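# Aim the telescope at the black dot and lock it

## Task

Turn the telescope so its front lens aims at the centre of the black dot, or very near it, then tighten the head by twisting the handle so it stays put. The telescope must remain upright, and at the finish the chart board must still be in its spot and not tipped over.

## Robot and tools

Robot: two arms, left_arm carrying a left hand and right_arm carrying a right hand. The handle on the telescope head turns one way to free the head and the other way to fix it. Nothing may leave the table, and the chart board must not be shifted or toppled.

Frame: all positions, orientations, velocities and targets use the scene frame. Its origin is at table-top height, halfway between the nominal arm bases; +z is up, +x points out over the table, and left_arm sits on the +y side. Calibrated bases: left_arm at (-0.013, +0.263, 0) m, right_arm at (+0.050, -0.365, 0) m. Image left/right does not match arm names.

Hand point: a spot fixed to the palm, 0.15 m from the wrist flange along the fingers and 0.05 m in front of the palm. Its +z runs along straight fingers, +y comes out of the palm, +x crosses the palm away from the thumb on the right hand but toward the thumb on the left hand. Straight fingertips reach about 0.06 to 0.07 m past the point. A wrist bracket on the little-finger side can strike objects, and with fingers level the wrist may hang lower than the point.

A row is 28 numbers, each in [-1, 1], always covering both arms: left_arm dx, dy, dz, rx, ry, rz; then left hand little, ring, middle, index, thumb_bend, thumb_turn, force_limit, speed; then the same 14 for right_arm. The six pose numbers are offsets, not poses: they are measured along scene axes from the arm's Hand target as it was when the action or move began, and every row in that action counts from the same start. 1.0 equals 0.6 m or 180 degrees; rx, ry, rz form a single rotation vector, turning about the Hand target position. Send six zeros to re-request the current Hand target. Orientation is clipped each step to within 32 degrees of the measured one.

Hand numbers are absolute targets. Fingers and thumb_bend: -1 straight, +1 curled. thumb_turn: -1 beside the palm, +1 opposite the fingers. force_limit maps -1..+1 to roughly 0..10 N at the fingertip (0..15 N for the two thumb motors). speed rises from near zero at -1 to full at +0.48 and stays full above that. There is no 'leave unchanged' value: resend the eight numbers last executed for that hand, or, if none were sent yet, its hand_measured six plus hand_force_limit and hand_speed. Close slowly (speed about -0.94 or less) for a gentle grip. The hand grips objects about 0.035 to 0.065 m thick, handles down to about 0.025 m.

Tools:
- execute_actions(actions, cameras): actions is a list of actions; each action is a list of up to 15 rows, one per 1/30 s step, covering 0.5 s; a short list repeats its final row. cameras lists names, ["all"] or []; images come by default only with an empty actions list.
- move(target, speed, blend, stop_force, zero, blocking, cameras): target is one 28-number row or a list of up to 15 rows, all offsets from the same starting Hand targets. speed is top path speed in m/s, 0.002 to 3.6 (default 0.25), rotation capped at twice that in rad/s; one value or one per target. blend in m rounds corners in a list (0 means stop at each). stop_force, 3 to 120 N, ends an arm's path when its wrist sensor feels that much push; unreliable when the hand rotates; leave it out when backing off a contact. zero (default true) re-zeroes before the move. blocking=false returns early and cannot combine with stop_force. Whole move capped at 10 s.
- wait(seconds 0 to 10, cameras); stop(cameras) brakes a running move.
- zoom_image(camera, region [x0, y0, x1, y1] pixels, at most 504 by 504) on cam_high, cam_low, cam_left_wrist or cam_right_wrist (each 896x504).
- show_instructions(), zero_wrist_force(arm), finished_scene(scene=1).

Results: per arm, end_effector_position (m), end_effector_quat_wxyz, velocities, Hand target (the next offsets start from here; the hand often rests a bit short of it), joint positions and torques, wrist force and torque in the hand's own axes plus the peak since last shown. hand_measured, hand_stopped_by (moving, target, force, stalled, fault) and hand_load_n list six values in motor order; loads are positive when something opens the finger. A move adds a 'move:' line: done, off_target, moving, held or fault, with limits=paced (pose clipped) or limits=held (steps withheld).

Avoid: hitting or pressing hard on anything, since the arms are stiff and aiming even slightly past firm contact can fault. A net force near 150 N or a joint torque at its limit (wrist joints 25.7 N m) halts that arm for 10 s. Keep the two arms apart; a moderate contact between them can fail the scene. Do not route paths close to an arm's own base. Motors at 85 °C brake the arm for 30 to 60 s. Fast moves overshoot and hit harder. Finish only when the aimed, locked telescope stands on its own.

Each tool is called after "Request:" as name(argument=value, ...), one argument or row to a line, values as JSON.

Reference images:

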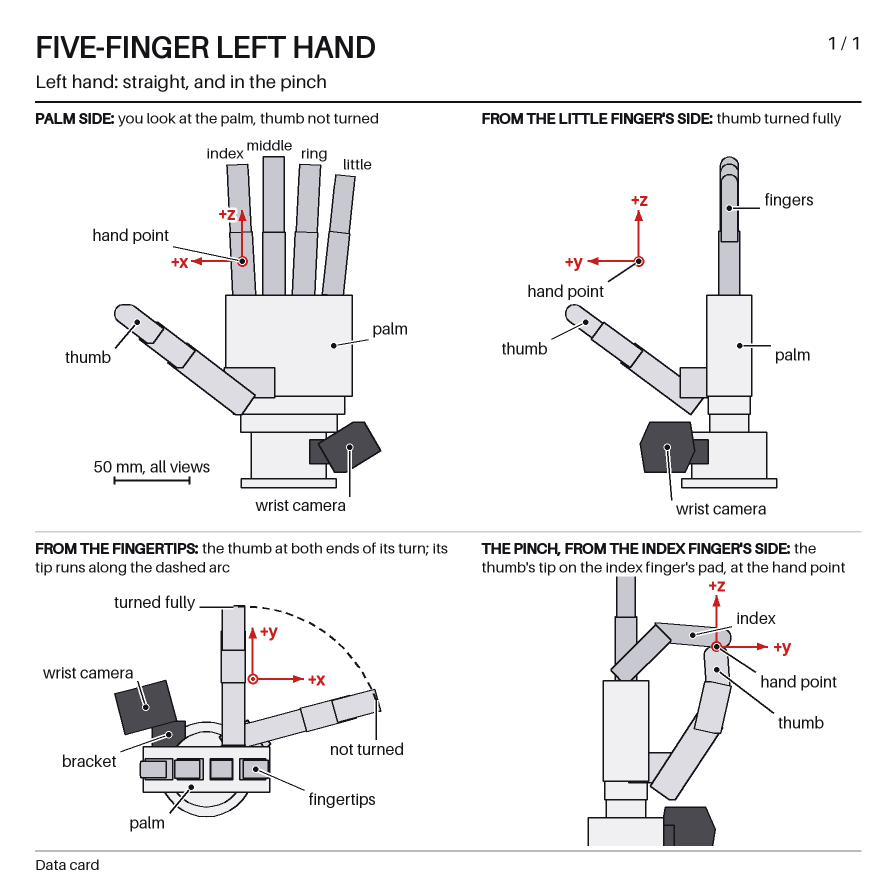

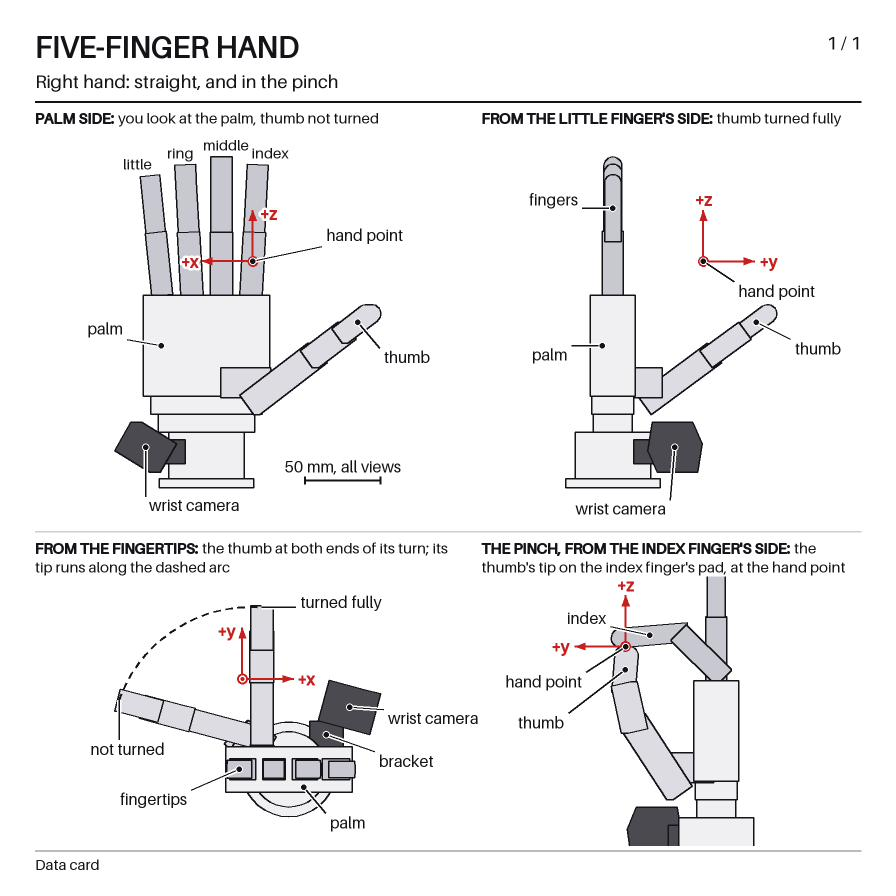

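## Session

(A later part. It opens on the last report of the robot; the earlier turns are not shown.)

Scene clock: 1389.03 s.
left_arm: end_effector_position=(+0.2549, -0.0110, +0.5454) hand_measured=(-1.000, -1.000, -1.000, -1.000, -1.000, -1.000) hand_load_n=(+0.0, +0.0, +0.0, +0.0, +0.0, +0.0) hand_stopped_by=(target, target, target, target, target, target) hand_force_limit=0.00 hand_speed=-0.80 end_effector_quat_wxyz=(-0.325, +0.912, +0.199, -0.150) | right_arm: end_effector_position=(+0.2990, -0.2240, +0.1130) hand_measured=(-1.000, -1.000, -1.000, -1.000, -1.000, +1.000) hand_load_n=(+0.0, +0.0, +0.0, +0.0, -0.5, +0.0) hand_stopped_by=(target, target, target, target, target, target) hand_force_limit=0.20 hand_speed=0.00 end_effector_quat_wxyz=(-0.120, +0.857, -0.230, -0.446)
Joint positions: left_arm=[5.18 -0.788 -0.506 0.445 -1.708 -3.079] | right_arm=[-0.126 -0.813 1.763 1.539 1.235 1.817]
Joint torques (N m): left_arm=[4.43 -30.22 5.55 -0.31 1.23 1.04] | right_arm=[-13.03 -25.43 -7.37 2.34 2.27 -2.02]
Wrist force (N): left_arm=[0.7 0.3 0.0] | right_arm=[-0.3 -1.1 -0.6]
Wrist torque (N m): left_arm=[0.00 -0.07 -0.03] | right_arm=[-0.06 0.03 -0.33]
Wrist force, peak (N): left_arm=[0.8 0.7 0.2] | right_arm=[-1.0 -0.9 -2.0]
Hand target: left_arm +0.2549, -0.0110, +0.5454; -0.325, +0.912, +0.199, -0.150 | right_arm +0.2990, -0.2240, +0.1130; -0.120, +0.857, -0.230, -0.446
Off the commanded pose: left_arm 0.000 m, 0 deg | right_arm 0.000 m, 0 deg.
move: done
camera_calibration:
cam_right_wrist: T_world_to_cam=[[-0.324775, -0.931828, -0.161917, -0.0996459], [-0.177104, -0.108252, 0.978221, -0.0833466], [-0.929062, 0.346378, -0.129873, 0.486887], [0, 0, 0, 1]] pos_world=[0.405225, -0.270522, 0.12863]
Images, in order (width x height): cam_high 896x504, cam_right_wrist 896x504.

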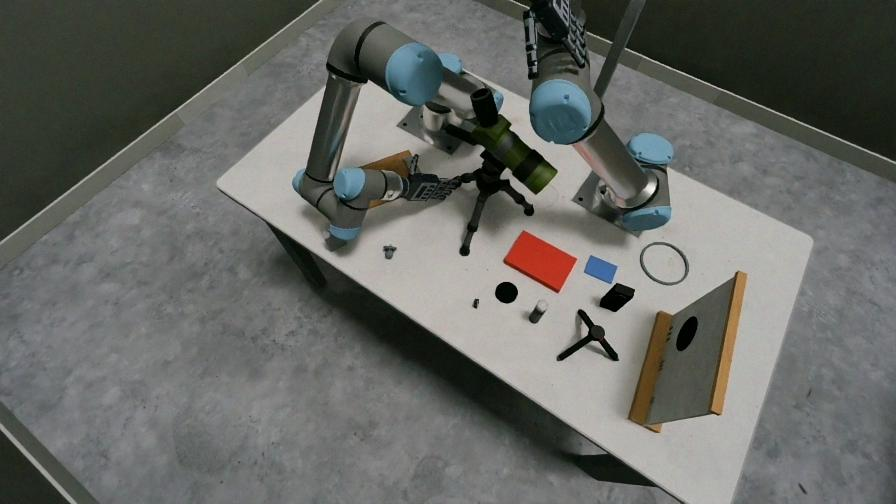

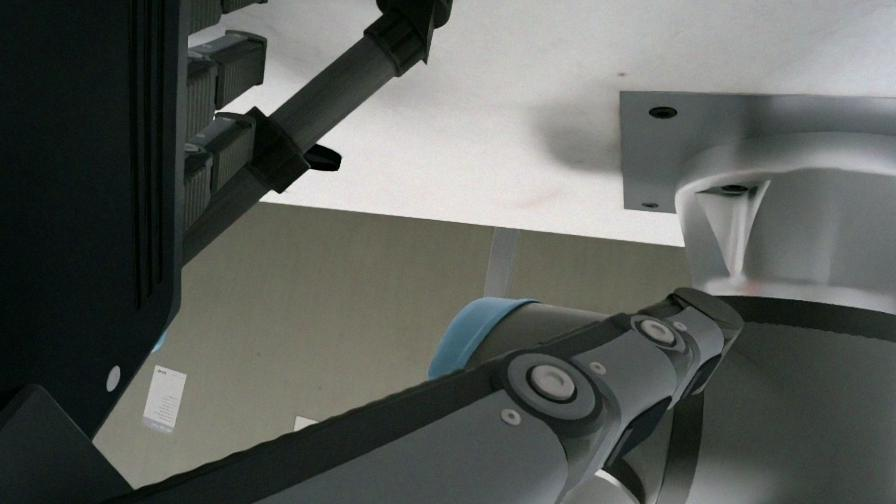

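Request:
move(
  target=[
    [0,0,0,0,0,0,-1,-1,-1,-1,-1,-1,0,-0.8,0.2517,-0.1267,0.2283,0,0,0,-1,-1,-1,-1,-1,1,0.2,0],
    [0,0,0,0,0,0,-1,-1,-1,-1,-1,-1,0,-0.8,0.3683,0.2067,0.1783,0,0,0.1667,-1,-1,-1,-1,-1,1,0.2,0],
    [0,0,0,0,0,0,-1,-1,-1,-1,-1,-1,0,-0.8,0.335,0.3233,0.145,0,0,0.1667,-1,-1,-1,-1,-1,1,0.2,0],
  ],
  speed=0.3,
  blend=[0.03,0.03,0],
  cameras=["cam_high","cam_low","cam_right_wrist"],
)

Scene clock: 1427.23 s.
left_arm: end_effector_position=(+0.2549, -0.0110, +0.5454) hand_measured=(-1.000, -1.000, -1.000, -1.000, -1.000, -1.000) hand_load_n=(+0.0, +0.5, +0.0, +0.0, +0.0, +0.0) hand_stopped_by=(target, target, target, target, target, target) hand_force_limit=0.00 hand_speed=-0.80 end_effector_quat_wxyz=(-0.325, +0.912, +0.199, -0.150) | right_arm: end_effector_position=(+0.5030, -0.0759, +0.2107) hand_measured=(-1.000, -1.000, -1.000, -1.000, -1.000, +1.000) hand_load_n=(+0.0, +0.0, +0.0, +0.0, +0.0, +0.0) hand_stopped_by=(target, target, target, target, target, target) hand_force_limit=0.20 hand_speed=0.00 end_effector_quat_wxyz=(-0.004, +0.888, +0.001, -0.460)
Joint positions: left_arm=[5.18 -0.788 -0.506 0.445 -1.708 -3.079] | right_arm=[0.284 -0.219 0.231 2.492 1.321 1.742]
Joint torques (N m): left_arm=[5.01 -32.09 5.36 -0.31 1.1 1.12] | right_arm=[0.09 -61.87 -21.4 2.88 -0.24 0.05]
Wrist force (N): left_arm=[0.6 0.3 0.1] | right_arm=[0.0 -1.0 -0.5]
Wrist torque (N m): left_arm=[-0.02 -0.05 -0.03] | right_arm=[-0.04 -0.04 -0.21]
Wrist force, peak (N): left_arm=[1.0 0.3 0.1] | right_arm=[0.5 -12.1 4.7]
Hand target: left_arm +0.2549, -0.0110, +0.5454; -0.325, +0.912, +0.199, -0.150 | right_arm +0.5030, -0.0759, +0.2107; -0.004, +0.888, +0.001, -0.460 (not the last commanded pose)
Off the commanded pose: left_arm 0.000 m, 0 deg | right_arm 0.047 m, 1 deg.
FORCE FAULT: contact force on the right arm reached its limit, and that arm stopped. The contact can be on any part of that arm, not only on its tool. That arm's remaining commands of this call were not run. That arm is still stopped at the end of this call. That arm stays stopped for about 9 more seconds. Until then a move that you send moves the other arm only, and its call returns only when the move has ended. Once the stop has ended, the next robot result says so. If the stop ends while you think or write, that arm runs what you send next, counted from a new Hand target: where the arm stands when the stop ends. While its stop runs, that arm, its gripper or tool too, takes no new command. Until it ends, the stop uses up actions while you think or wait. An arm that is not stopped still takes commands.
move: fault (right_arm)
camera_calibration:
cam_right_wrist: T_world_to_cam=[[0.183809, -0.968343, -0.168897, -0.136709], [-0.10437, -0.19008, 0.976205, -0.169134], [-0.977405, -0.161807, -0.136005, 0.624839], [0, 0, 0, 1]] pos_world=[0.618197, -0.0634264, 0.227001]
Images, in order (width x height): cam_high 896x504, cam_low 896x504, cam_right_wrist 896x504.

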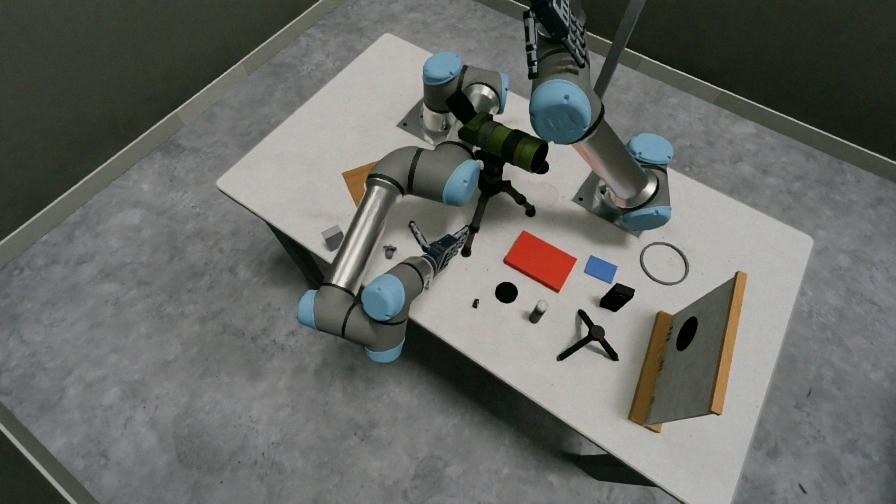

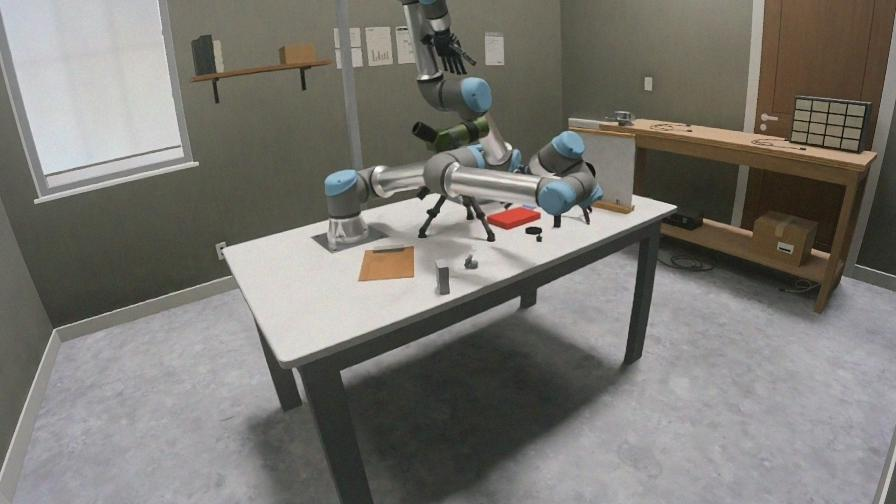

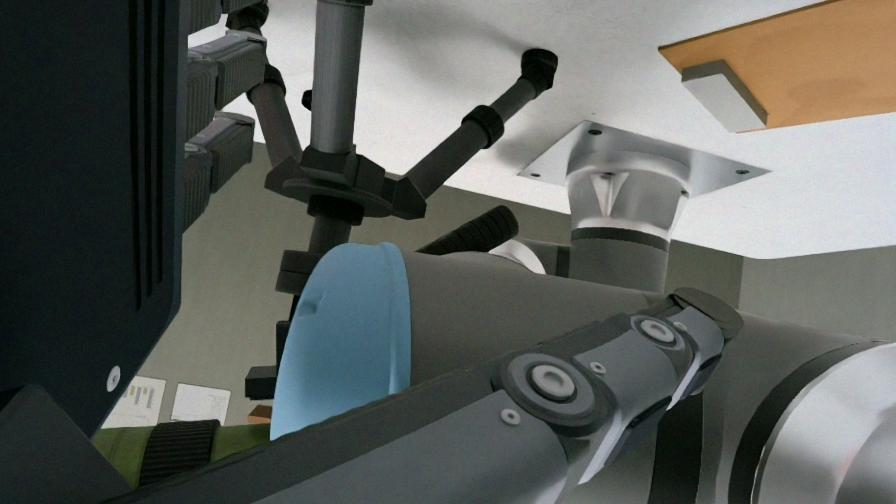

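Request:
zoom_image(
  camera="cam_high",
  region=[400, 60, 580, 260],
)

Request:
zoom_image(
  camera="cam_low",
  region=[390, 90, 610, 260],
)

Scaled by 2.520.

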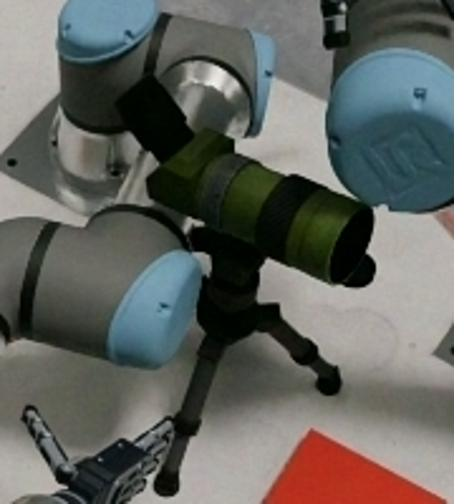

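Scaled by 2.291.

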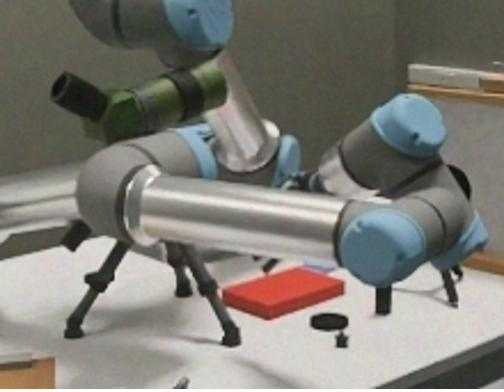

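Request:
wait(
  seconds=4,
)

Scene clock: 1447.53 s.
left_arm: end_effector_position=(+0.2549, -0.0110, +0.5454) hand_measured=(-1.000, -1.000, -1.000, -1.000, -1.000, -1.000) hand_load_n=(+0.0, +0.0, +0.0, +0.0, +0.0, +0.0) hand_stopped_by=(target, target, target, target, target, target) hand_force_limit=0.00 hand_speed=-0.80 end_effector_quat_wxyz=(-0.325, +0.912, +0.199, -0.150) | right_arm: end_effector_position=(+0.5030, -0.0759, +0.2107) hand_measured=(-1.000, -1.000, -1.000, -1.000, -1.000, +1.000) hand_load_n=(+0.0, +0.0, +0.0, +0.0, +0.0, +0.0) hand_stopped_by=(target, target, target, target, target, target) hand_force_limit=0.20 hand_speed=0.00 end_effector_quat_wxyz=(-0.004, +0.888, +0.001, -0.460)
Joint positions: left_arm=[5.18 -0.788 -0.506 0.445 -1.708 -3.079] | right_arm=[0.284 -0.219 0.231 2.492 1.321 1.742]
Joint torques (N m): left_arm=[5.19 -33.62 4.91 -0.59 1.45 1.31] | right_arm=[0 -63.2 -19.27 2.79 -0.19 0.03]
Wrist force (N): left_arm=[0.6 0.3 0.2] | right_arm=[-0.1 -0.9 -0.5]
Wrist torque (N m): left_arm=[-0.02 -0.04 -0.04] | right_arm=[-0.02 -0.02 -0.21]
Wrist force, peak (N): left_arm=[1.1 0.4 -0.1] | right_arm=[-0.5 -1.5 -0.3]
Hand target: left_arm +0.2549, -0.0110, +0.5454; -0.325, +0.912, +0.199, -0.150 | right_arm +0.5030, -0.0759, +0.2107; -0.004, +0.888, +0.001, -0.460 (not the last commanded pose)
Off the commanded pose: left_arm 0.000 m, 0 deg | right_arm 0.047 m, 1 deg.
FORCE FAULT, CONTINUED: the right arm's stop, for the force fault that an earlier result reported, is over. The rest of the stop counts as 19 of the actions that you can send in this scene. During its stop the right arm's controller moved it back a little. That arm's target is now where it stood when the stop ended, not its last command. That arm accepts commands again.
wait: 4.00 s; at rest from the start

Request:
move(
  target=[
    [0,0,0,0,0,0,-1,-1,-1,-1,-1,-1,0,-0.8,0.0283,-0.04,0.015,0,0,0,-1,-1,-1,-1,-1,1,0.2,0],
    [0,0,0,0,0,0,-1,-1,-1,-1,-1,-1,0,-0.8,-0.0883,-0.3733,0.065,0,0,-0.1667,-1,-1,-1,-1,-1,1,0.2,0],
  ],
  speed=0.08,
  blend=[0.01,0],
  cameras=["cam_high","cam_low","cam_right_wrist"],
)

Scene clock: 1458.43 s.
left_arm: end_effector_position=(+0.2549, -0.0110, +0.5454) hand_measured=(-1.000, -1.000, -1.000, -1.000, -1.000, -1.000) hand_load_n=(+0.0, +0.0, +0.0, +0.0, +0.0, +0.0) hand_stopped_by=(target, target, target, target, target, target) hand_force_limit=0.00 hand_speed=-0.80 end_effector_quat_wxyz=(-0.325, +0.912, +0.199, -0.150) | right_arm: end_effector_position=(+0.4500, -0.2999, +0.2497) hand_measured=(-1.000, -1.000, -1.000, -1.000, -1.000, +1.000) hand_load_n=(+0.0, +0.0, +0.0, +0.0, +0.0, +0.0) hand_stopped_by=(target, target, target, target, target, target) hand_force_limit=0.20 hand_speed=0.00 end_effector_quat_wxyz=(-0.123, +0.858, -0.229, -0.443)
Joint positions: left_arm=[5.18 -0.788 -0.506 0.445 -1.708 -3.079] | right_arm=[-0.223 -0.753 1.182 2.071 1.308 1.751]
Joint torques (N m): left_arm=[4.67 -33.79 4.41 -1 1.52 1.16] | right_arm=[12.28 -35.15 -23.95 4.72 1.75 -1.64]
Wrist force (N): left_arm=[0.7 0.3 0.0] | right_arm=[-0.4 -0.9 -0.3]
Wrist torque (N m): left_arm=[-0.01 -0.06 -0.03] | right_arm=[-0.04 0.02 -0.25]
Wrist force, peak (N): left_arm=[1.0 0.5 0.1] | right_arm=[-0.6 -1.7 -0.5]
Hand target: left_arm +0.2549, -0.0110, +0.5454; -0.325, +0.912, +0.199, -0.150 | right_arm +0.4500, -0.2999, +0.2497; -0.123, +0.858, -0.229, -0.443
Off the commanded pose: left_arm 0.000 m, 0 deg | right_arm 0.000 m, 0 deg.
move: done
camera_calibration:
cam_right_wrist: T_world_to_cam=[[-0.324948, -0.930514, -0.168973, -0.0970013], [-0.185745, -0.112395, 0.976149, -0.19545], [-0.927312, 0.348583, -0.136316, 0.672724], [0, 0, 0, 1]] pos_world=[0.556, -0.346729, 0.2661]
Images, in order (width x height): cam_high 896x504, cam_low 896x504, cam_right_wrist 896x504.

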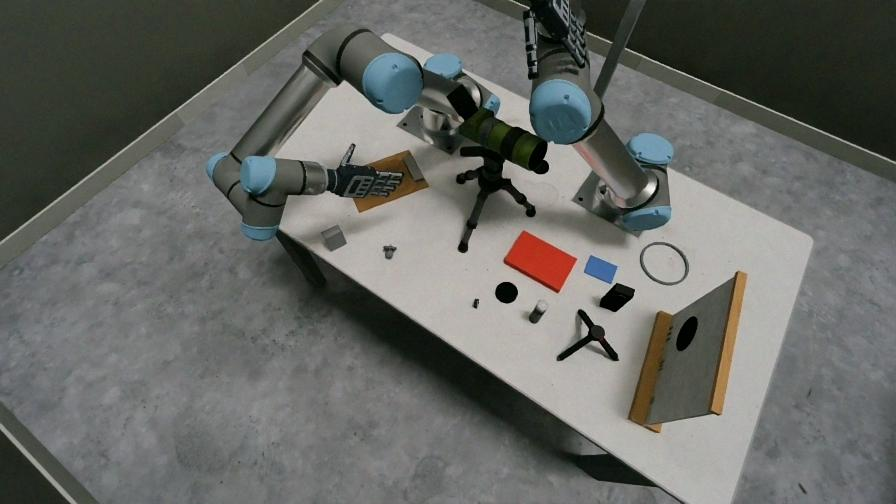

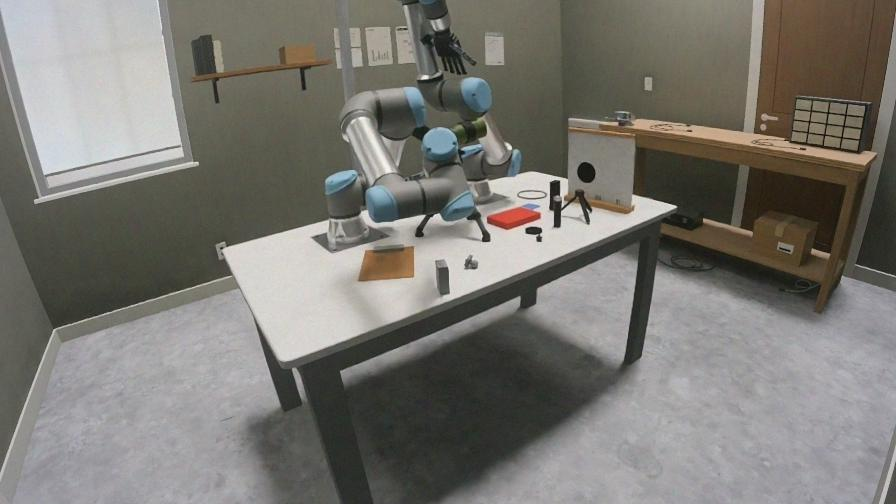

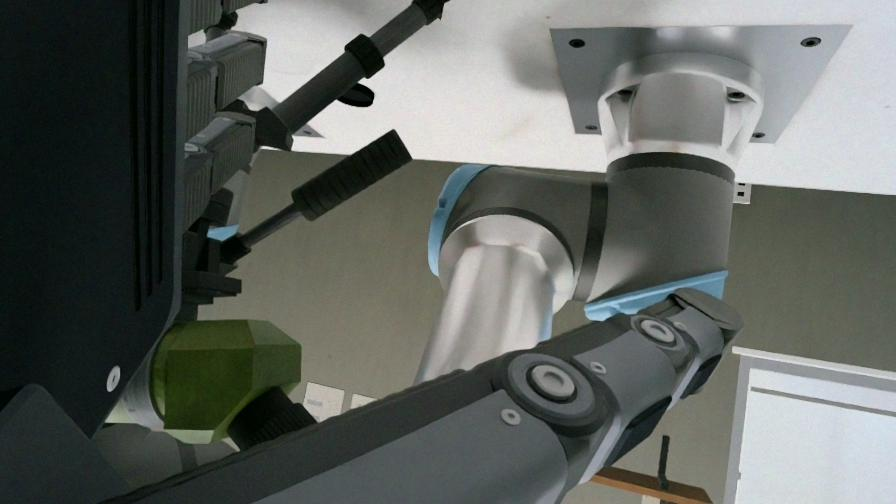

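Request:
move(
  target=[0,0,0,0,0,0,-1,-1,-1,-1,-1,-1,0,-0.8,-0.0367,-0.08,0.3967,-0.2661,-0.036,-0.304,-1,-1,-1,-1,-1,1,0.2,0],
  speed=0.35,
  cameras=["cam_high","cam_low","cam_right_wrist"],
)

Scene clock: 1470.27 s.
left_arm: end_effector_position=(+0.2549, -0.0110, +0.5454) hand_measured=(-1.000, -1.000, -1.000, -1.000, -1.000, -1.000) hand_load_n=(+0.0, -0.5, +0.0, +0.0, +0.0, +0.0) hand_stopped_by=(target, target, target, target, target, target) hand_force_limit=0.00 hand_speed=-0.80 end_effector_quat_wxyz=(-0.325, +0.912, +0.199, -0.150) | right_arm: end_effector_position=(+0.4281, -0.3480, +0.4876) hand_measured=(-1.000, -1.000, -1.000, -1.000, -1.000, +1.000) hand_load_n=(+0.0, +0.0, +0.0, +0.0, +0.0, +0.0) hand_stopped_by=(target, target, target, target, target, target) hand_force_limit=0.20 hand_speed=0.00 end_effector_quat_wxyz=(-0.026, -0.659, +0.733, +0.167)
Joint positions: left_arm=[5.18 -0.788 -0.506 0.445 -1.708 -3.079] | right_arm=[-0.424 -1.054 0.697 2.255 1.481 2.823]
Joint torques (N m): left_arm=[4.04 -32.66 5.49 -1.06 1.32 1.39] | right_arm=[12.32 -52.71 -24.77 2.07 -2.14 1.71]
Wrist force (N): left_arm=[0.6 0.5 0.0] | right_arm=[0.8 -1.5 -0.9]
Wrist torque (N m): left_arm=[0.02 -0.05 -0.04] | right_arm=[-0.12 0.00 -0.10]
Wrist force, peak (N): left_arm=[0.9 0.5 0.1] | right_arm=[0.9 -1.9 -1.0]
Hand target: left_arm +0.2549, -0.0110, +0.5454; -0.325, +0.912, +0.199, -0.150 | right_arm +0.4280, -0.3479, +0.4877; -0.026, -0.659, +0.733, +0.166
Off the commanded pose: left_arm 0.000 m, 0 deg | right_arm 0.000 m, 0 deg.
move: done
camera_calibration:
cam_right_wrist: T_world_to_cam=[[-0.943633, -0.171601, 0.283036, 0.199972], [0.0611122, 0.750084, 0.658513, -0.0877482], [-0.325302, 0.638692, -0.697317, 0.81831], [0, 0, 0, 1]] pos_world=[0.46026, -0.422514, 0.571806]
Images, in order (width x height): cam_high 896x504, cam_low 896x504, cam_right_wrist 896x504.

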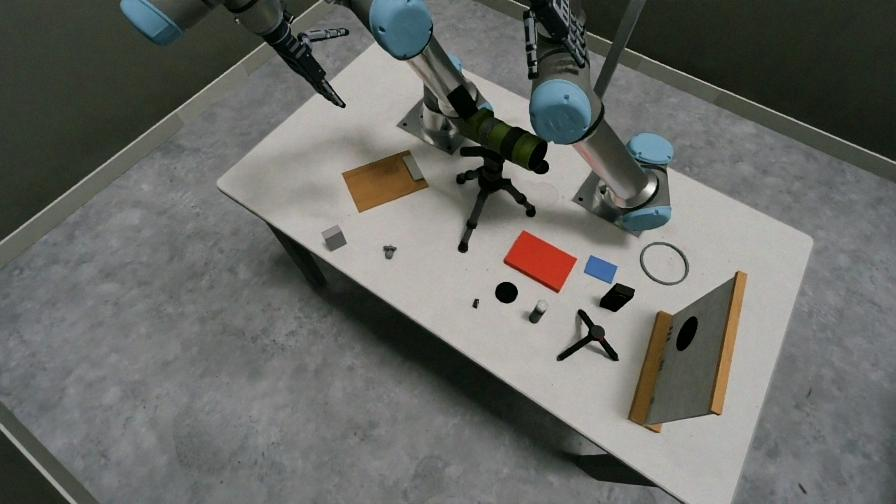

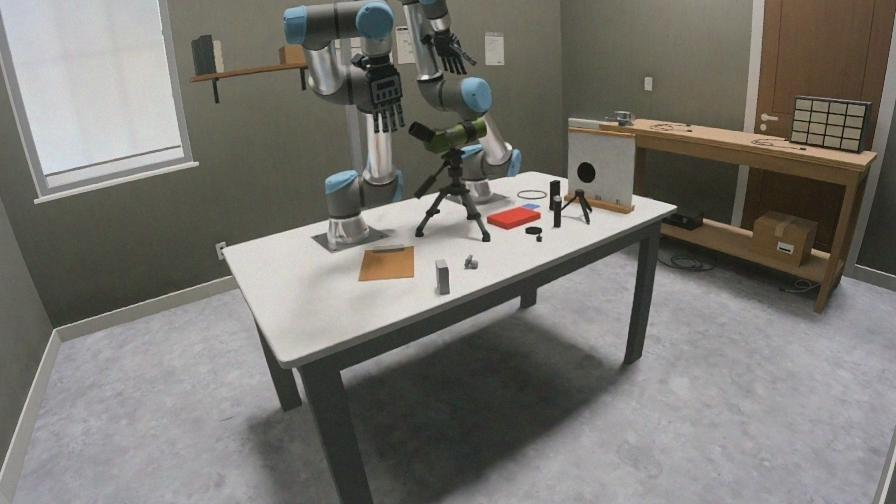

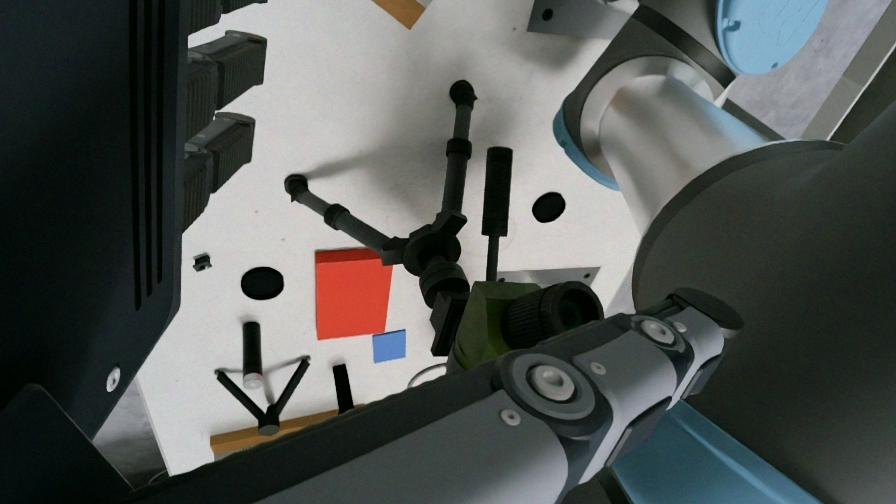

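Request:
zoom_image(
  camera="cam_low",
  region=[400, 110, 500, 210],
)

Request:
zoom_image(
  camera="cam_high",
  region=[430, 80, 570, 260],
)

Request:
zoom_image(
  camera="cam_right_wrist",
  region=[400, 70, 620, 290],
)

Scaled by 5.040.

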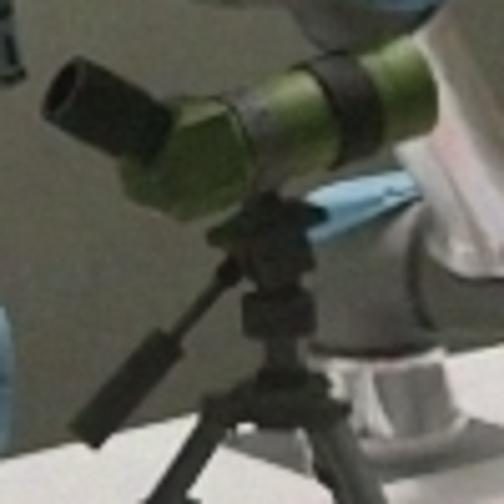

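Scaled by 2.800.

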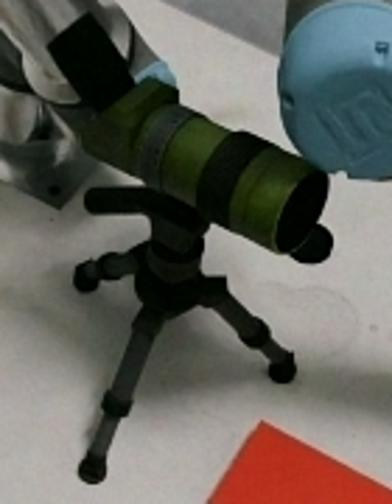

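Scaled by 2.291.

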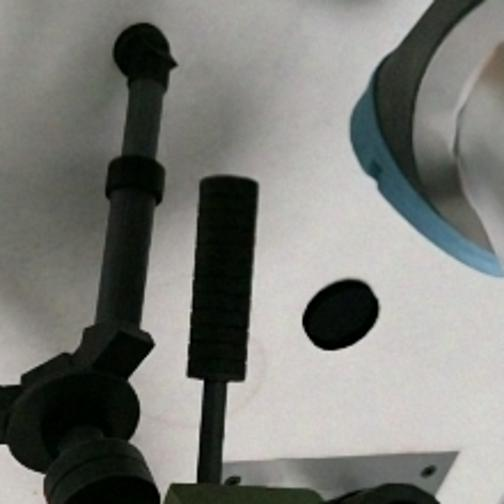

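Request:
move(
  target=[0,0,0,0,0,0,-1,-1,-1,-1,-1,-1,0,-0.8,-0.0133,0.1633,-0.3133,0.1704,0.2242,0.1133,-1,-1,-1,-1,-1,1,0.2,0],
  speed=0.3,
  cameras=["cam_high","cam_right_wrist"],
)

Scene clock: 1551.70 s.
left_arm: end_effector_position=(+0.2549, -0.0110, +0.5454) hand_measured=(-1.000, -1.000, -1.000, -1.000, -1.000, -1.000) hand_load_n=(+0.0, +0.0, +0.0, +0.0, +0.0, +0.0) hand_stopped_by=(target, target, target, target, target, target) hand_force_limit=0.00 hand_speed=-0.80 end_effector_quat_wxyz=(-0.325, +0.912, +0.199, -0.150) | right_arm: end_effector_position=(+0.4201, -0.2499, +0.2998) hand_measured=(-1.000, -1.000, -1.000, -1.000, -1.000, +1.000) hand_load_n=(+0.0, +0.0, +0.0, +0.0, +0.0, +0.0) hand_stopped_by=(target, target, target, target, target, target) hand_force_limit=0.20 hand_speed=0.00 end_effector_quat_wxyz=(+0.130, +0.661, -0.487, -0.556)
Joint positions: left_arm=[5.18 -0.788 -0.506 0.445 -1.708 -3.079] | right_arm=[-0.188 -0.753 1.351 2.179 1.354 2.517]
Joint torques (N m): left_arm=[5.01 -32.97 4.14 -1.02 1.37 1.29] | right_arm=[-9.78 -46.68 -14.36 1.88 2.61 0.46]
Wrist force (N): left_arm=[0.3 0.5 0.2] | right_arm=[-0.1 -0.2 -0.5]
Wrist torque (N m): left_arm=[0.01 0.00 -0.06] | right_arm=[0.01 -0.01 -0.17]
Wrist force, peak (N): left_arm=[1.0 0.4 0.4] | right_arm=[1.4 -1.0 -2.1]
Hand target: left_arm +0.2549, -0.0110, +0.5454; -0.325, +0.912, +0.199, -0.150 | right_arm +0.4200, -0.2499, +0.2997; +0.130, +0.661, -0.487, -0.556
Off the commanded pose: left_arm 0.000 m, 0 deg | right_arm 0.000 m, 0 deg.
move: done
camera_calibration:
cam_right_wrist: T_world_to_cam=[[-0.453999, -0.687291, 0.567023, -0.157316], [0.400752, 0.410872, 0.818891, -0.312683], [-0.795791, 0.599011, 0.0888977, 0.574113], [0, 0, 0, 1]] pos_world=[0.51076, -0.323549, 0.294218]
Images, in order (width x height): cam_high 896x504, cam_right_wrist 896x504.

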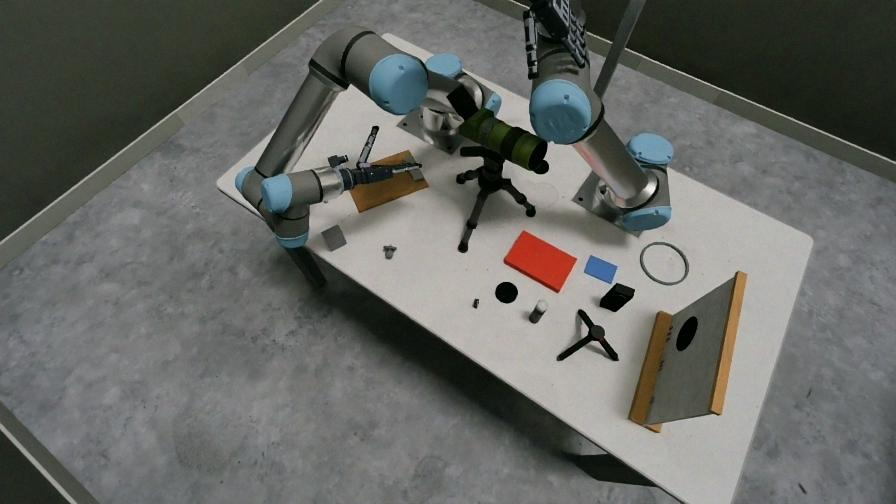

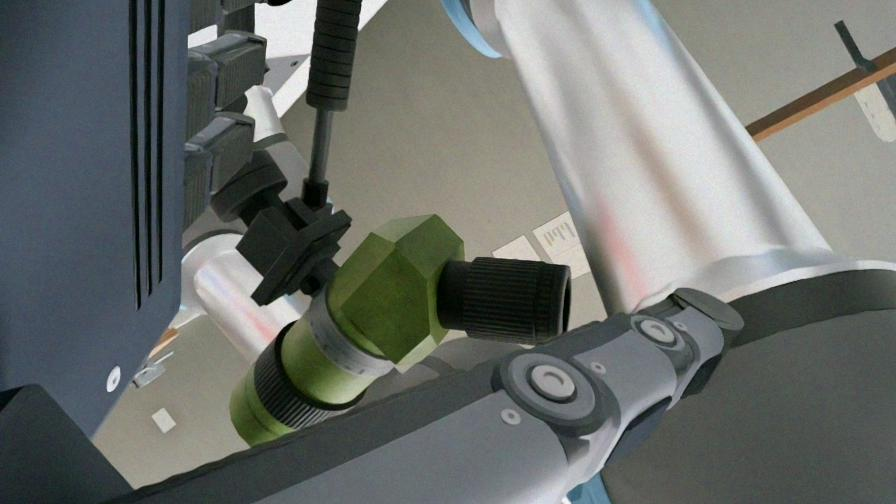

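Request:
move(
  target=[
    [0,0,0,0,0,0,-1,-1,-1,-1,-1,-1,0,-0.8,-0.12,0.0932,-0.0828,0,0,0,-1,-1,-1,-1,-1,1,0.2,0],
    [0,0,0,0,0,0,-1,-1,-1,-1,-1,-1,0,-0.8,-0.2488,0.1481,-0.1348,0,0,0,-1,-1,-1,-1,-1,1,0.2,0],
  ],
  speed=[0.2,0.06],
  stop_force=5,
  cameras=["cam_high","cam_low","cam_right_wrist"],
)

Scene clock: 1567.60 s.
left_arm: end_effector_position=(+0.2549, -0.0110, +0.5454) hand_measured=(-1.000, -1.000, -1.000, -1.000, -1.000, -1.000) hand_load_n=(+0.0, +0.0, +0.0, +0.0, +0.0, +0.0) hand_stopped_by=(target, target, target, target, target, target) hand_force_limit=0.00 hand_speed=-0.80 end_effector_quat_wxyz=(-0.325, +0.912, +0.199, -0.150) | right_arm: end_effector_position=(+0.2708, -0.1611, +0.2189) hand_measured=(-1.000, -1.000, -1.000, -1.000, -1.000, +1.000) hand_load_n=(+0.0, +0.0, +0.0, +0.0, +0.0, +0.0) hand_stopped_by=(target, target, target, target, target, target) hand_force_limit=0.20 hand_speed=0.00 end_effector_quat_wxyz=(+0.130, +0.661, -0.487, -0.556)
Joint positions: left_arm=[5.18 -0.788 -0.506 0.445 -1.708 -3.079] | right_arm=[-0.05 -0.845 1.839 1.769 1.226 2.569]
Joint torques (N m): left_arm=[3.17 -33.34 3.96 -1.04 1.4 1.26] | right_arm=[-11.55 -23.33 -5.82 1.73 2.51 -1.78]
Wrist force (N): left_arm=[0.6 0.6 0.2] | right_arm=[-0.3 -0.4 -0.4]
Wrist torque (N m): left_arm=[0.02 -0.04 -0.04] | right_arm=[-0.02 0.01 -0.18]
Wrist force, peak (N): left_arm=[0.8 0.5 0.7] | right_arm=[-0.1 0.2 -2.0]
Hand target: left_arm +0.2549, -0.0110, +0.5454; -0.325, +0.912, +0.199, -0.150 | right_arm +0.2708, -0.1611, +0.2188; +0.130, +0.661, -0.487, -0.556
Off the commanded pose: left_arm 0.000 m, 0 deg | right_arm 0.000 m, 0 deg.
move: done
camera_calibration:
cam_right_wrist: T_world_to_cam=[[-0.453944, -0.687333, 0.567017, -0.118166], [0.400719, 0.410897, 0.818894, -0.222989], [-0.795839, 0.598947, 0.0889033, 0.409311], [0, 0, 0, 1]] pos_world=[0.36146, -0.234749, 0.213218]
Images, in order (width x height): cam_high 896x504, cam_low 896x504, cam_right_wrist 896x504.

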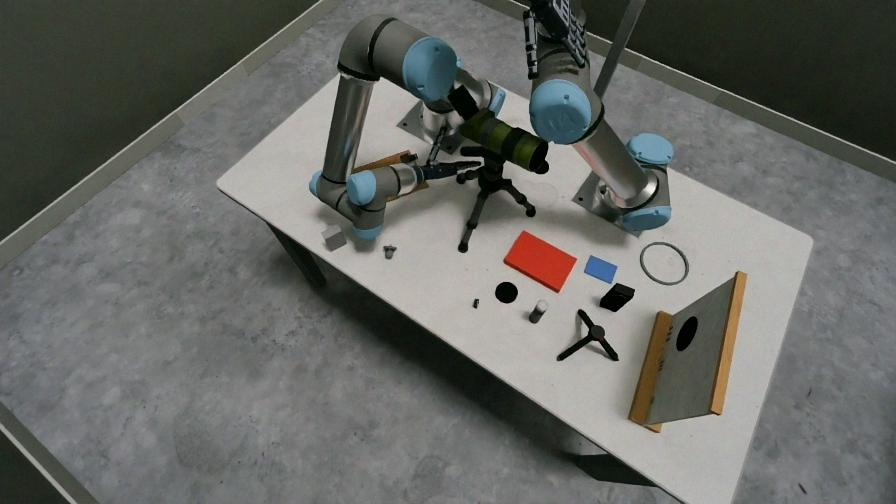

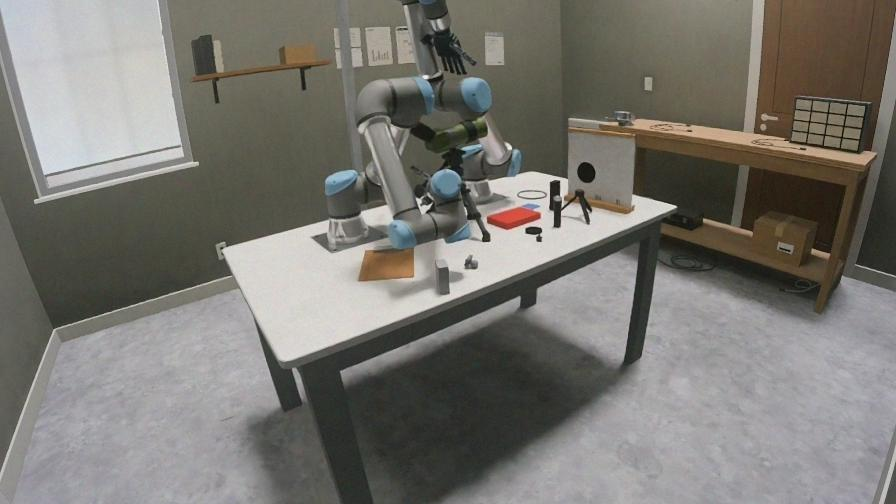

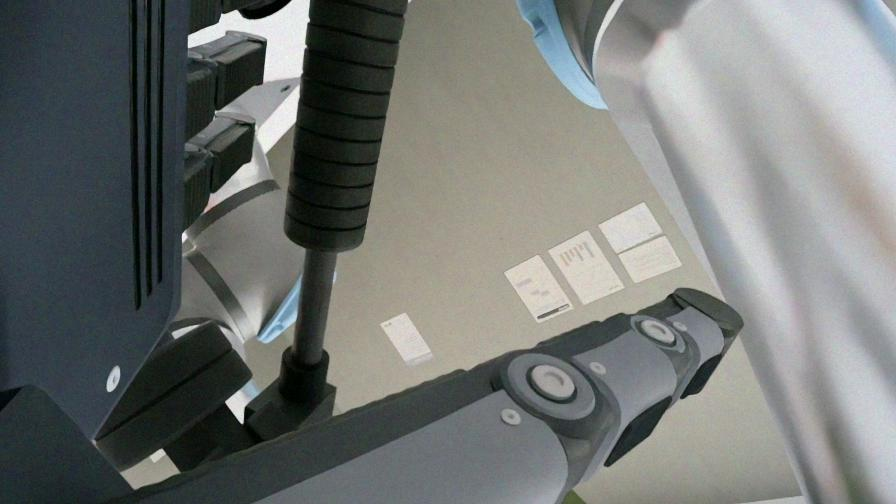

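Request:
move(
  target=[0,0,0,0,0,0,-1,-1,-1,-1,-1,-1,0,-0.8,-0.1297,0.0558,-0.0518,0,0,0,-1,-1,-1,-1,-1,1,0.2,0],
  speed=0.05,
  stop_force=4,
  cameras=["cam_high","cam_right_wrist"],
)

Scene clock: 1579.83 s.
left_arm: end_effector_position=(+0.2549, -0.0110, +0.5454) hand_measured=(-1.000, -1.000, -1.000, -1.000, -1.000, -1.000) hand_load_n=(+0.0, +0.0, +0.0, +0.0, +0.0, -0.5) hand_stopped_by=(target, target, target, target, target, target) hand_force_limit=0.00 hand_speed=-0.80 end_effector_quat_wxyz=(-0.325, +0.912, +0.199, -0.150) | right_arm: end_effector_position=(+0.1929, -0.1276, +0.1878) hand_measured=(-1.000, -1.000, -1.000, -1.000, -1.000, +1.000) hand_load_n=(+0.0, +0.0, +0.5, +0.0, +0.0, +0.0) hand_stopped_by=(target, target, target, target, target, target) hand_force_limit=0.20 hand_speed=0.00 end_effector_quat_wxyz=(+0.130, +0.661, -0.487, -0.556)
Joint positions: left_arm=[5.18 -0.788 -0.506 0.445 -1.708 -3.079] | right_arm=[0.03 -0.855 2.03 1.575 1.152 2.602]
Joint torques (N m): left_arm=[4.66 -34.46 5.08 -1.18 1.56 1.09] | right_arm=[-10.87 -21.46 -14.29 2.85 2.27 -2.06]
Wrist force (N): left_arm=[0.5 0.4 0.2] | right_arm=[-0.5 -0.1 -0.3]
Wrist torque (N m): left_arm=[0.00 -0.03 -0.04] | right_arm=[0.01 0.02 -0.17]
Wrist force, peak (N): left_arm=[0.8 0.4 0.4] | right_arm=[-0.1 0.1 -1.1]
Hand target: left_arm +0.2549, -0.0110, +0.5454; -0.325, +0.912, +0.199, -0.150 | right_arm +0.1929, -0.1276, +0.1878; +0.130, +0.661, -0.487, -0.556
Off the commanded pose: left_arm 0.000 m, 0 deg | right_arm 0.000 m, 0 deg.
move: done
camera_calibration:
cam_right_wrist: T_world_to_cam=[[-0.453881, -0.687348, 0.567049, -0.112907], [0.400805, 0.41088, 0.818861, -0.180214], [-0.795832, 0.598941, 0.0890021, 0.330065], [0, 0, 0, 1]] pos_world=[0.283661, -0.20125, 0.182218]
Images, in order (width x height): cam_high 896x504, cam_right_wrist 896x504.

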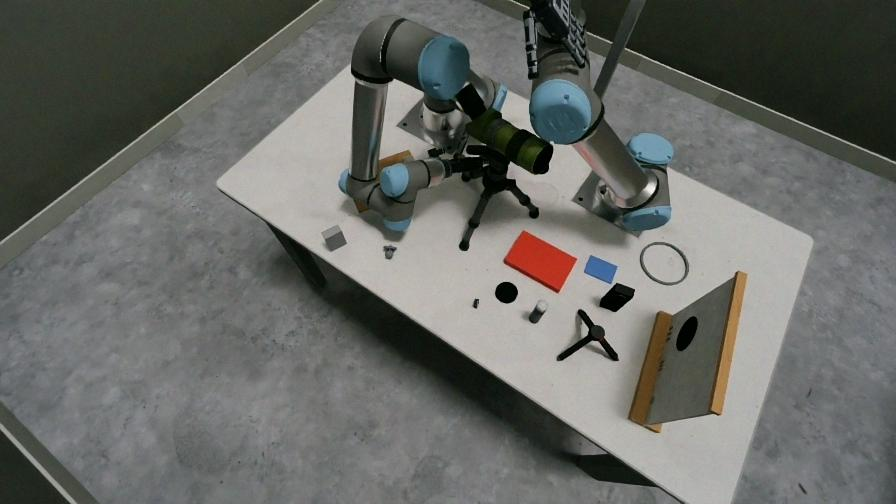

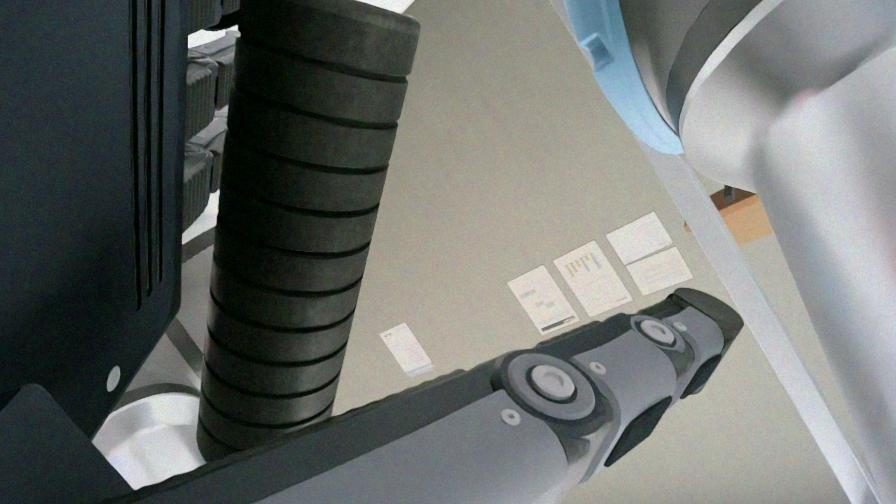

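Request:
zoom_image(
  camera="cam_high",
  region=[400, 60, 580, 260],
)

Request:
execute_actions(
  actions=[],
  cameras=["cam_low"],
)

Request:
zoom_image(
  camera="cam_low",
  region=[350, 60, 550, 260],
)

Scaled by 2.520.

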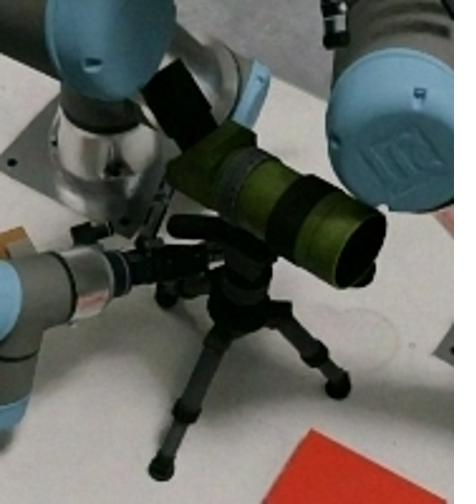

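Scene clock: 1608.43 s.
left_arm: end_effector_position=(+0.2549, -0.0110, +0.5454) hand_measured=(-1.000, -1.000, -1.000, -1.000, -1.000, -1.000) hand_load_n=(+0.0, +0.0, +0.0, +0.0, +0.0, +0.0) hand_stopped_by=(target, target, target, target, target, target) hand_force_limit=0.00 hand_speed=-0.80 end_effector_quat_wxyz=(-0.325, +0.912, +0.199, -0.150) | right_arm: end_effector_position=(+0.1929, -0.1276, +0.1878) hand_measured=(-1.000, -1.000, -1.000, -1.000, -1.000, +1.000) hand_load_n=(+0.0, +0.0, +0.0, +0.0, +0.0, +0.0) hand_stopped_by=(target, target, target, target, target, target) hand_force_limit=0.20 hand_speed=0.00 end_effector_quat_wxyz=(+0.130, +0.661, -0.487, -0.556)
Joint positions: left_arm=[5.18 -0.788 -0.506 0.445 -1.708 -3.079] | right_arm=[0.03 -0.855 2.03 1.575 1.152 2.602]
Joint velocities: within noise
Joint torques (N m): left_arm=[3.69 -33.28 3.92 -1.19 1.68 1.09] | right_arm=[-10.67 -24.89 -13.18 1.51 2.37 -1.98]
Motor temperatures (°C): left_arm=[24 31 27 30 33 35] | right_arm=[29 27 25 32 34 32]
Wrist force (N): left_arm=[0.5 0.3 0.0] | right_arm=[-0.4 -0.3 -0.2]
Wrist torque (N m): left_arm=[-0.01 -0.04 -0.04] | right_arm=[-0.02 0.01 -0.17]
Wrist force, peak (N): left_arm=[0.5 0.7 0.5] | right_arm=[-0.3 -0.3 -0.9]
Hand target: left_arm +0.2549, -0.0110, +0.5454; -0.325, +0.912, +0.199, -0.150 | right_arm +0.1929, -0.1276, +0.1878; +0.130, +0.661, -0.487, -0.556
Off the commanded pose: left_arm 0.000 m, 0 deg | right_arm 0.000 m, 0 deg.
Images, in order (width x height): cam_low 896x504.

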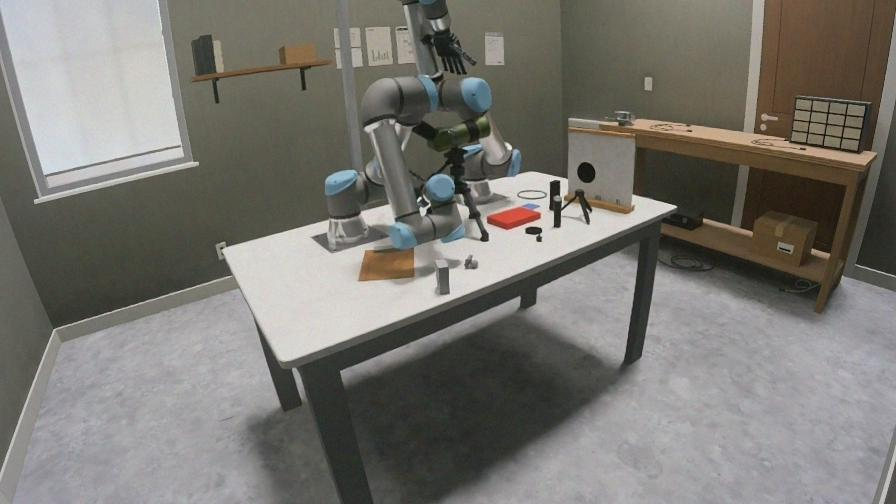

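Scaled by 2.520.

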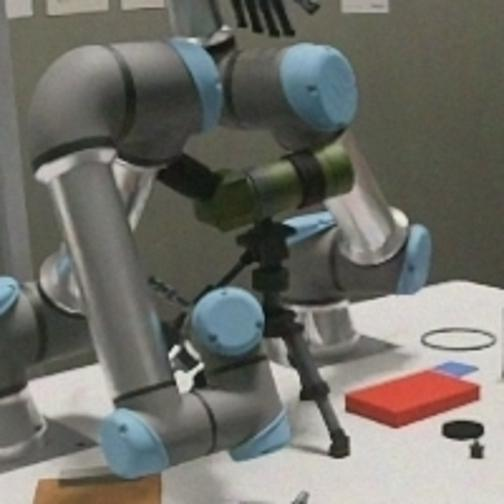

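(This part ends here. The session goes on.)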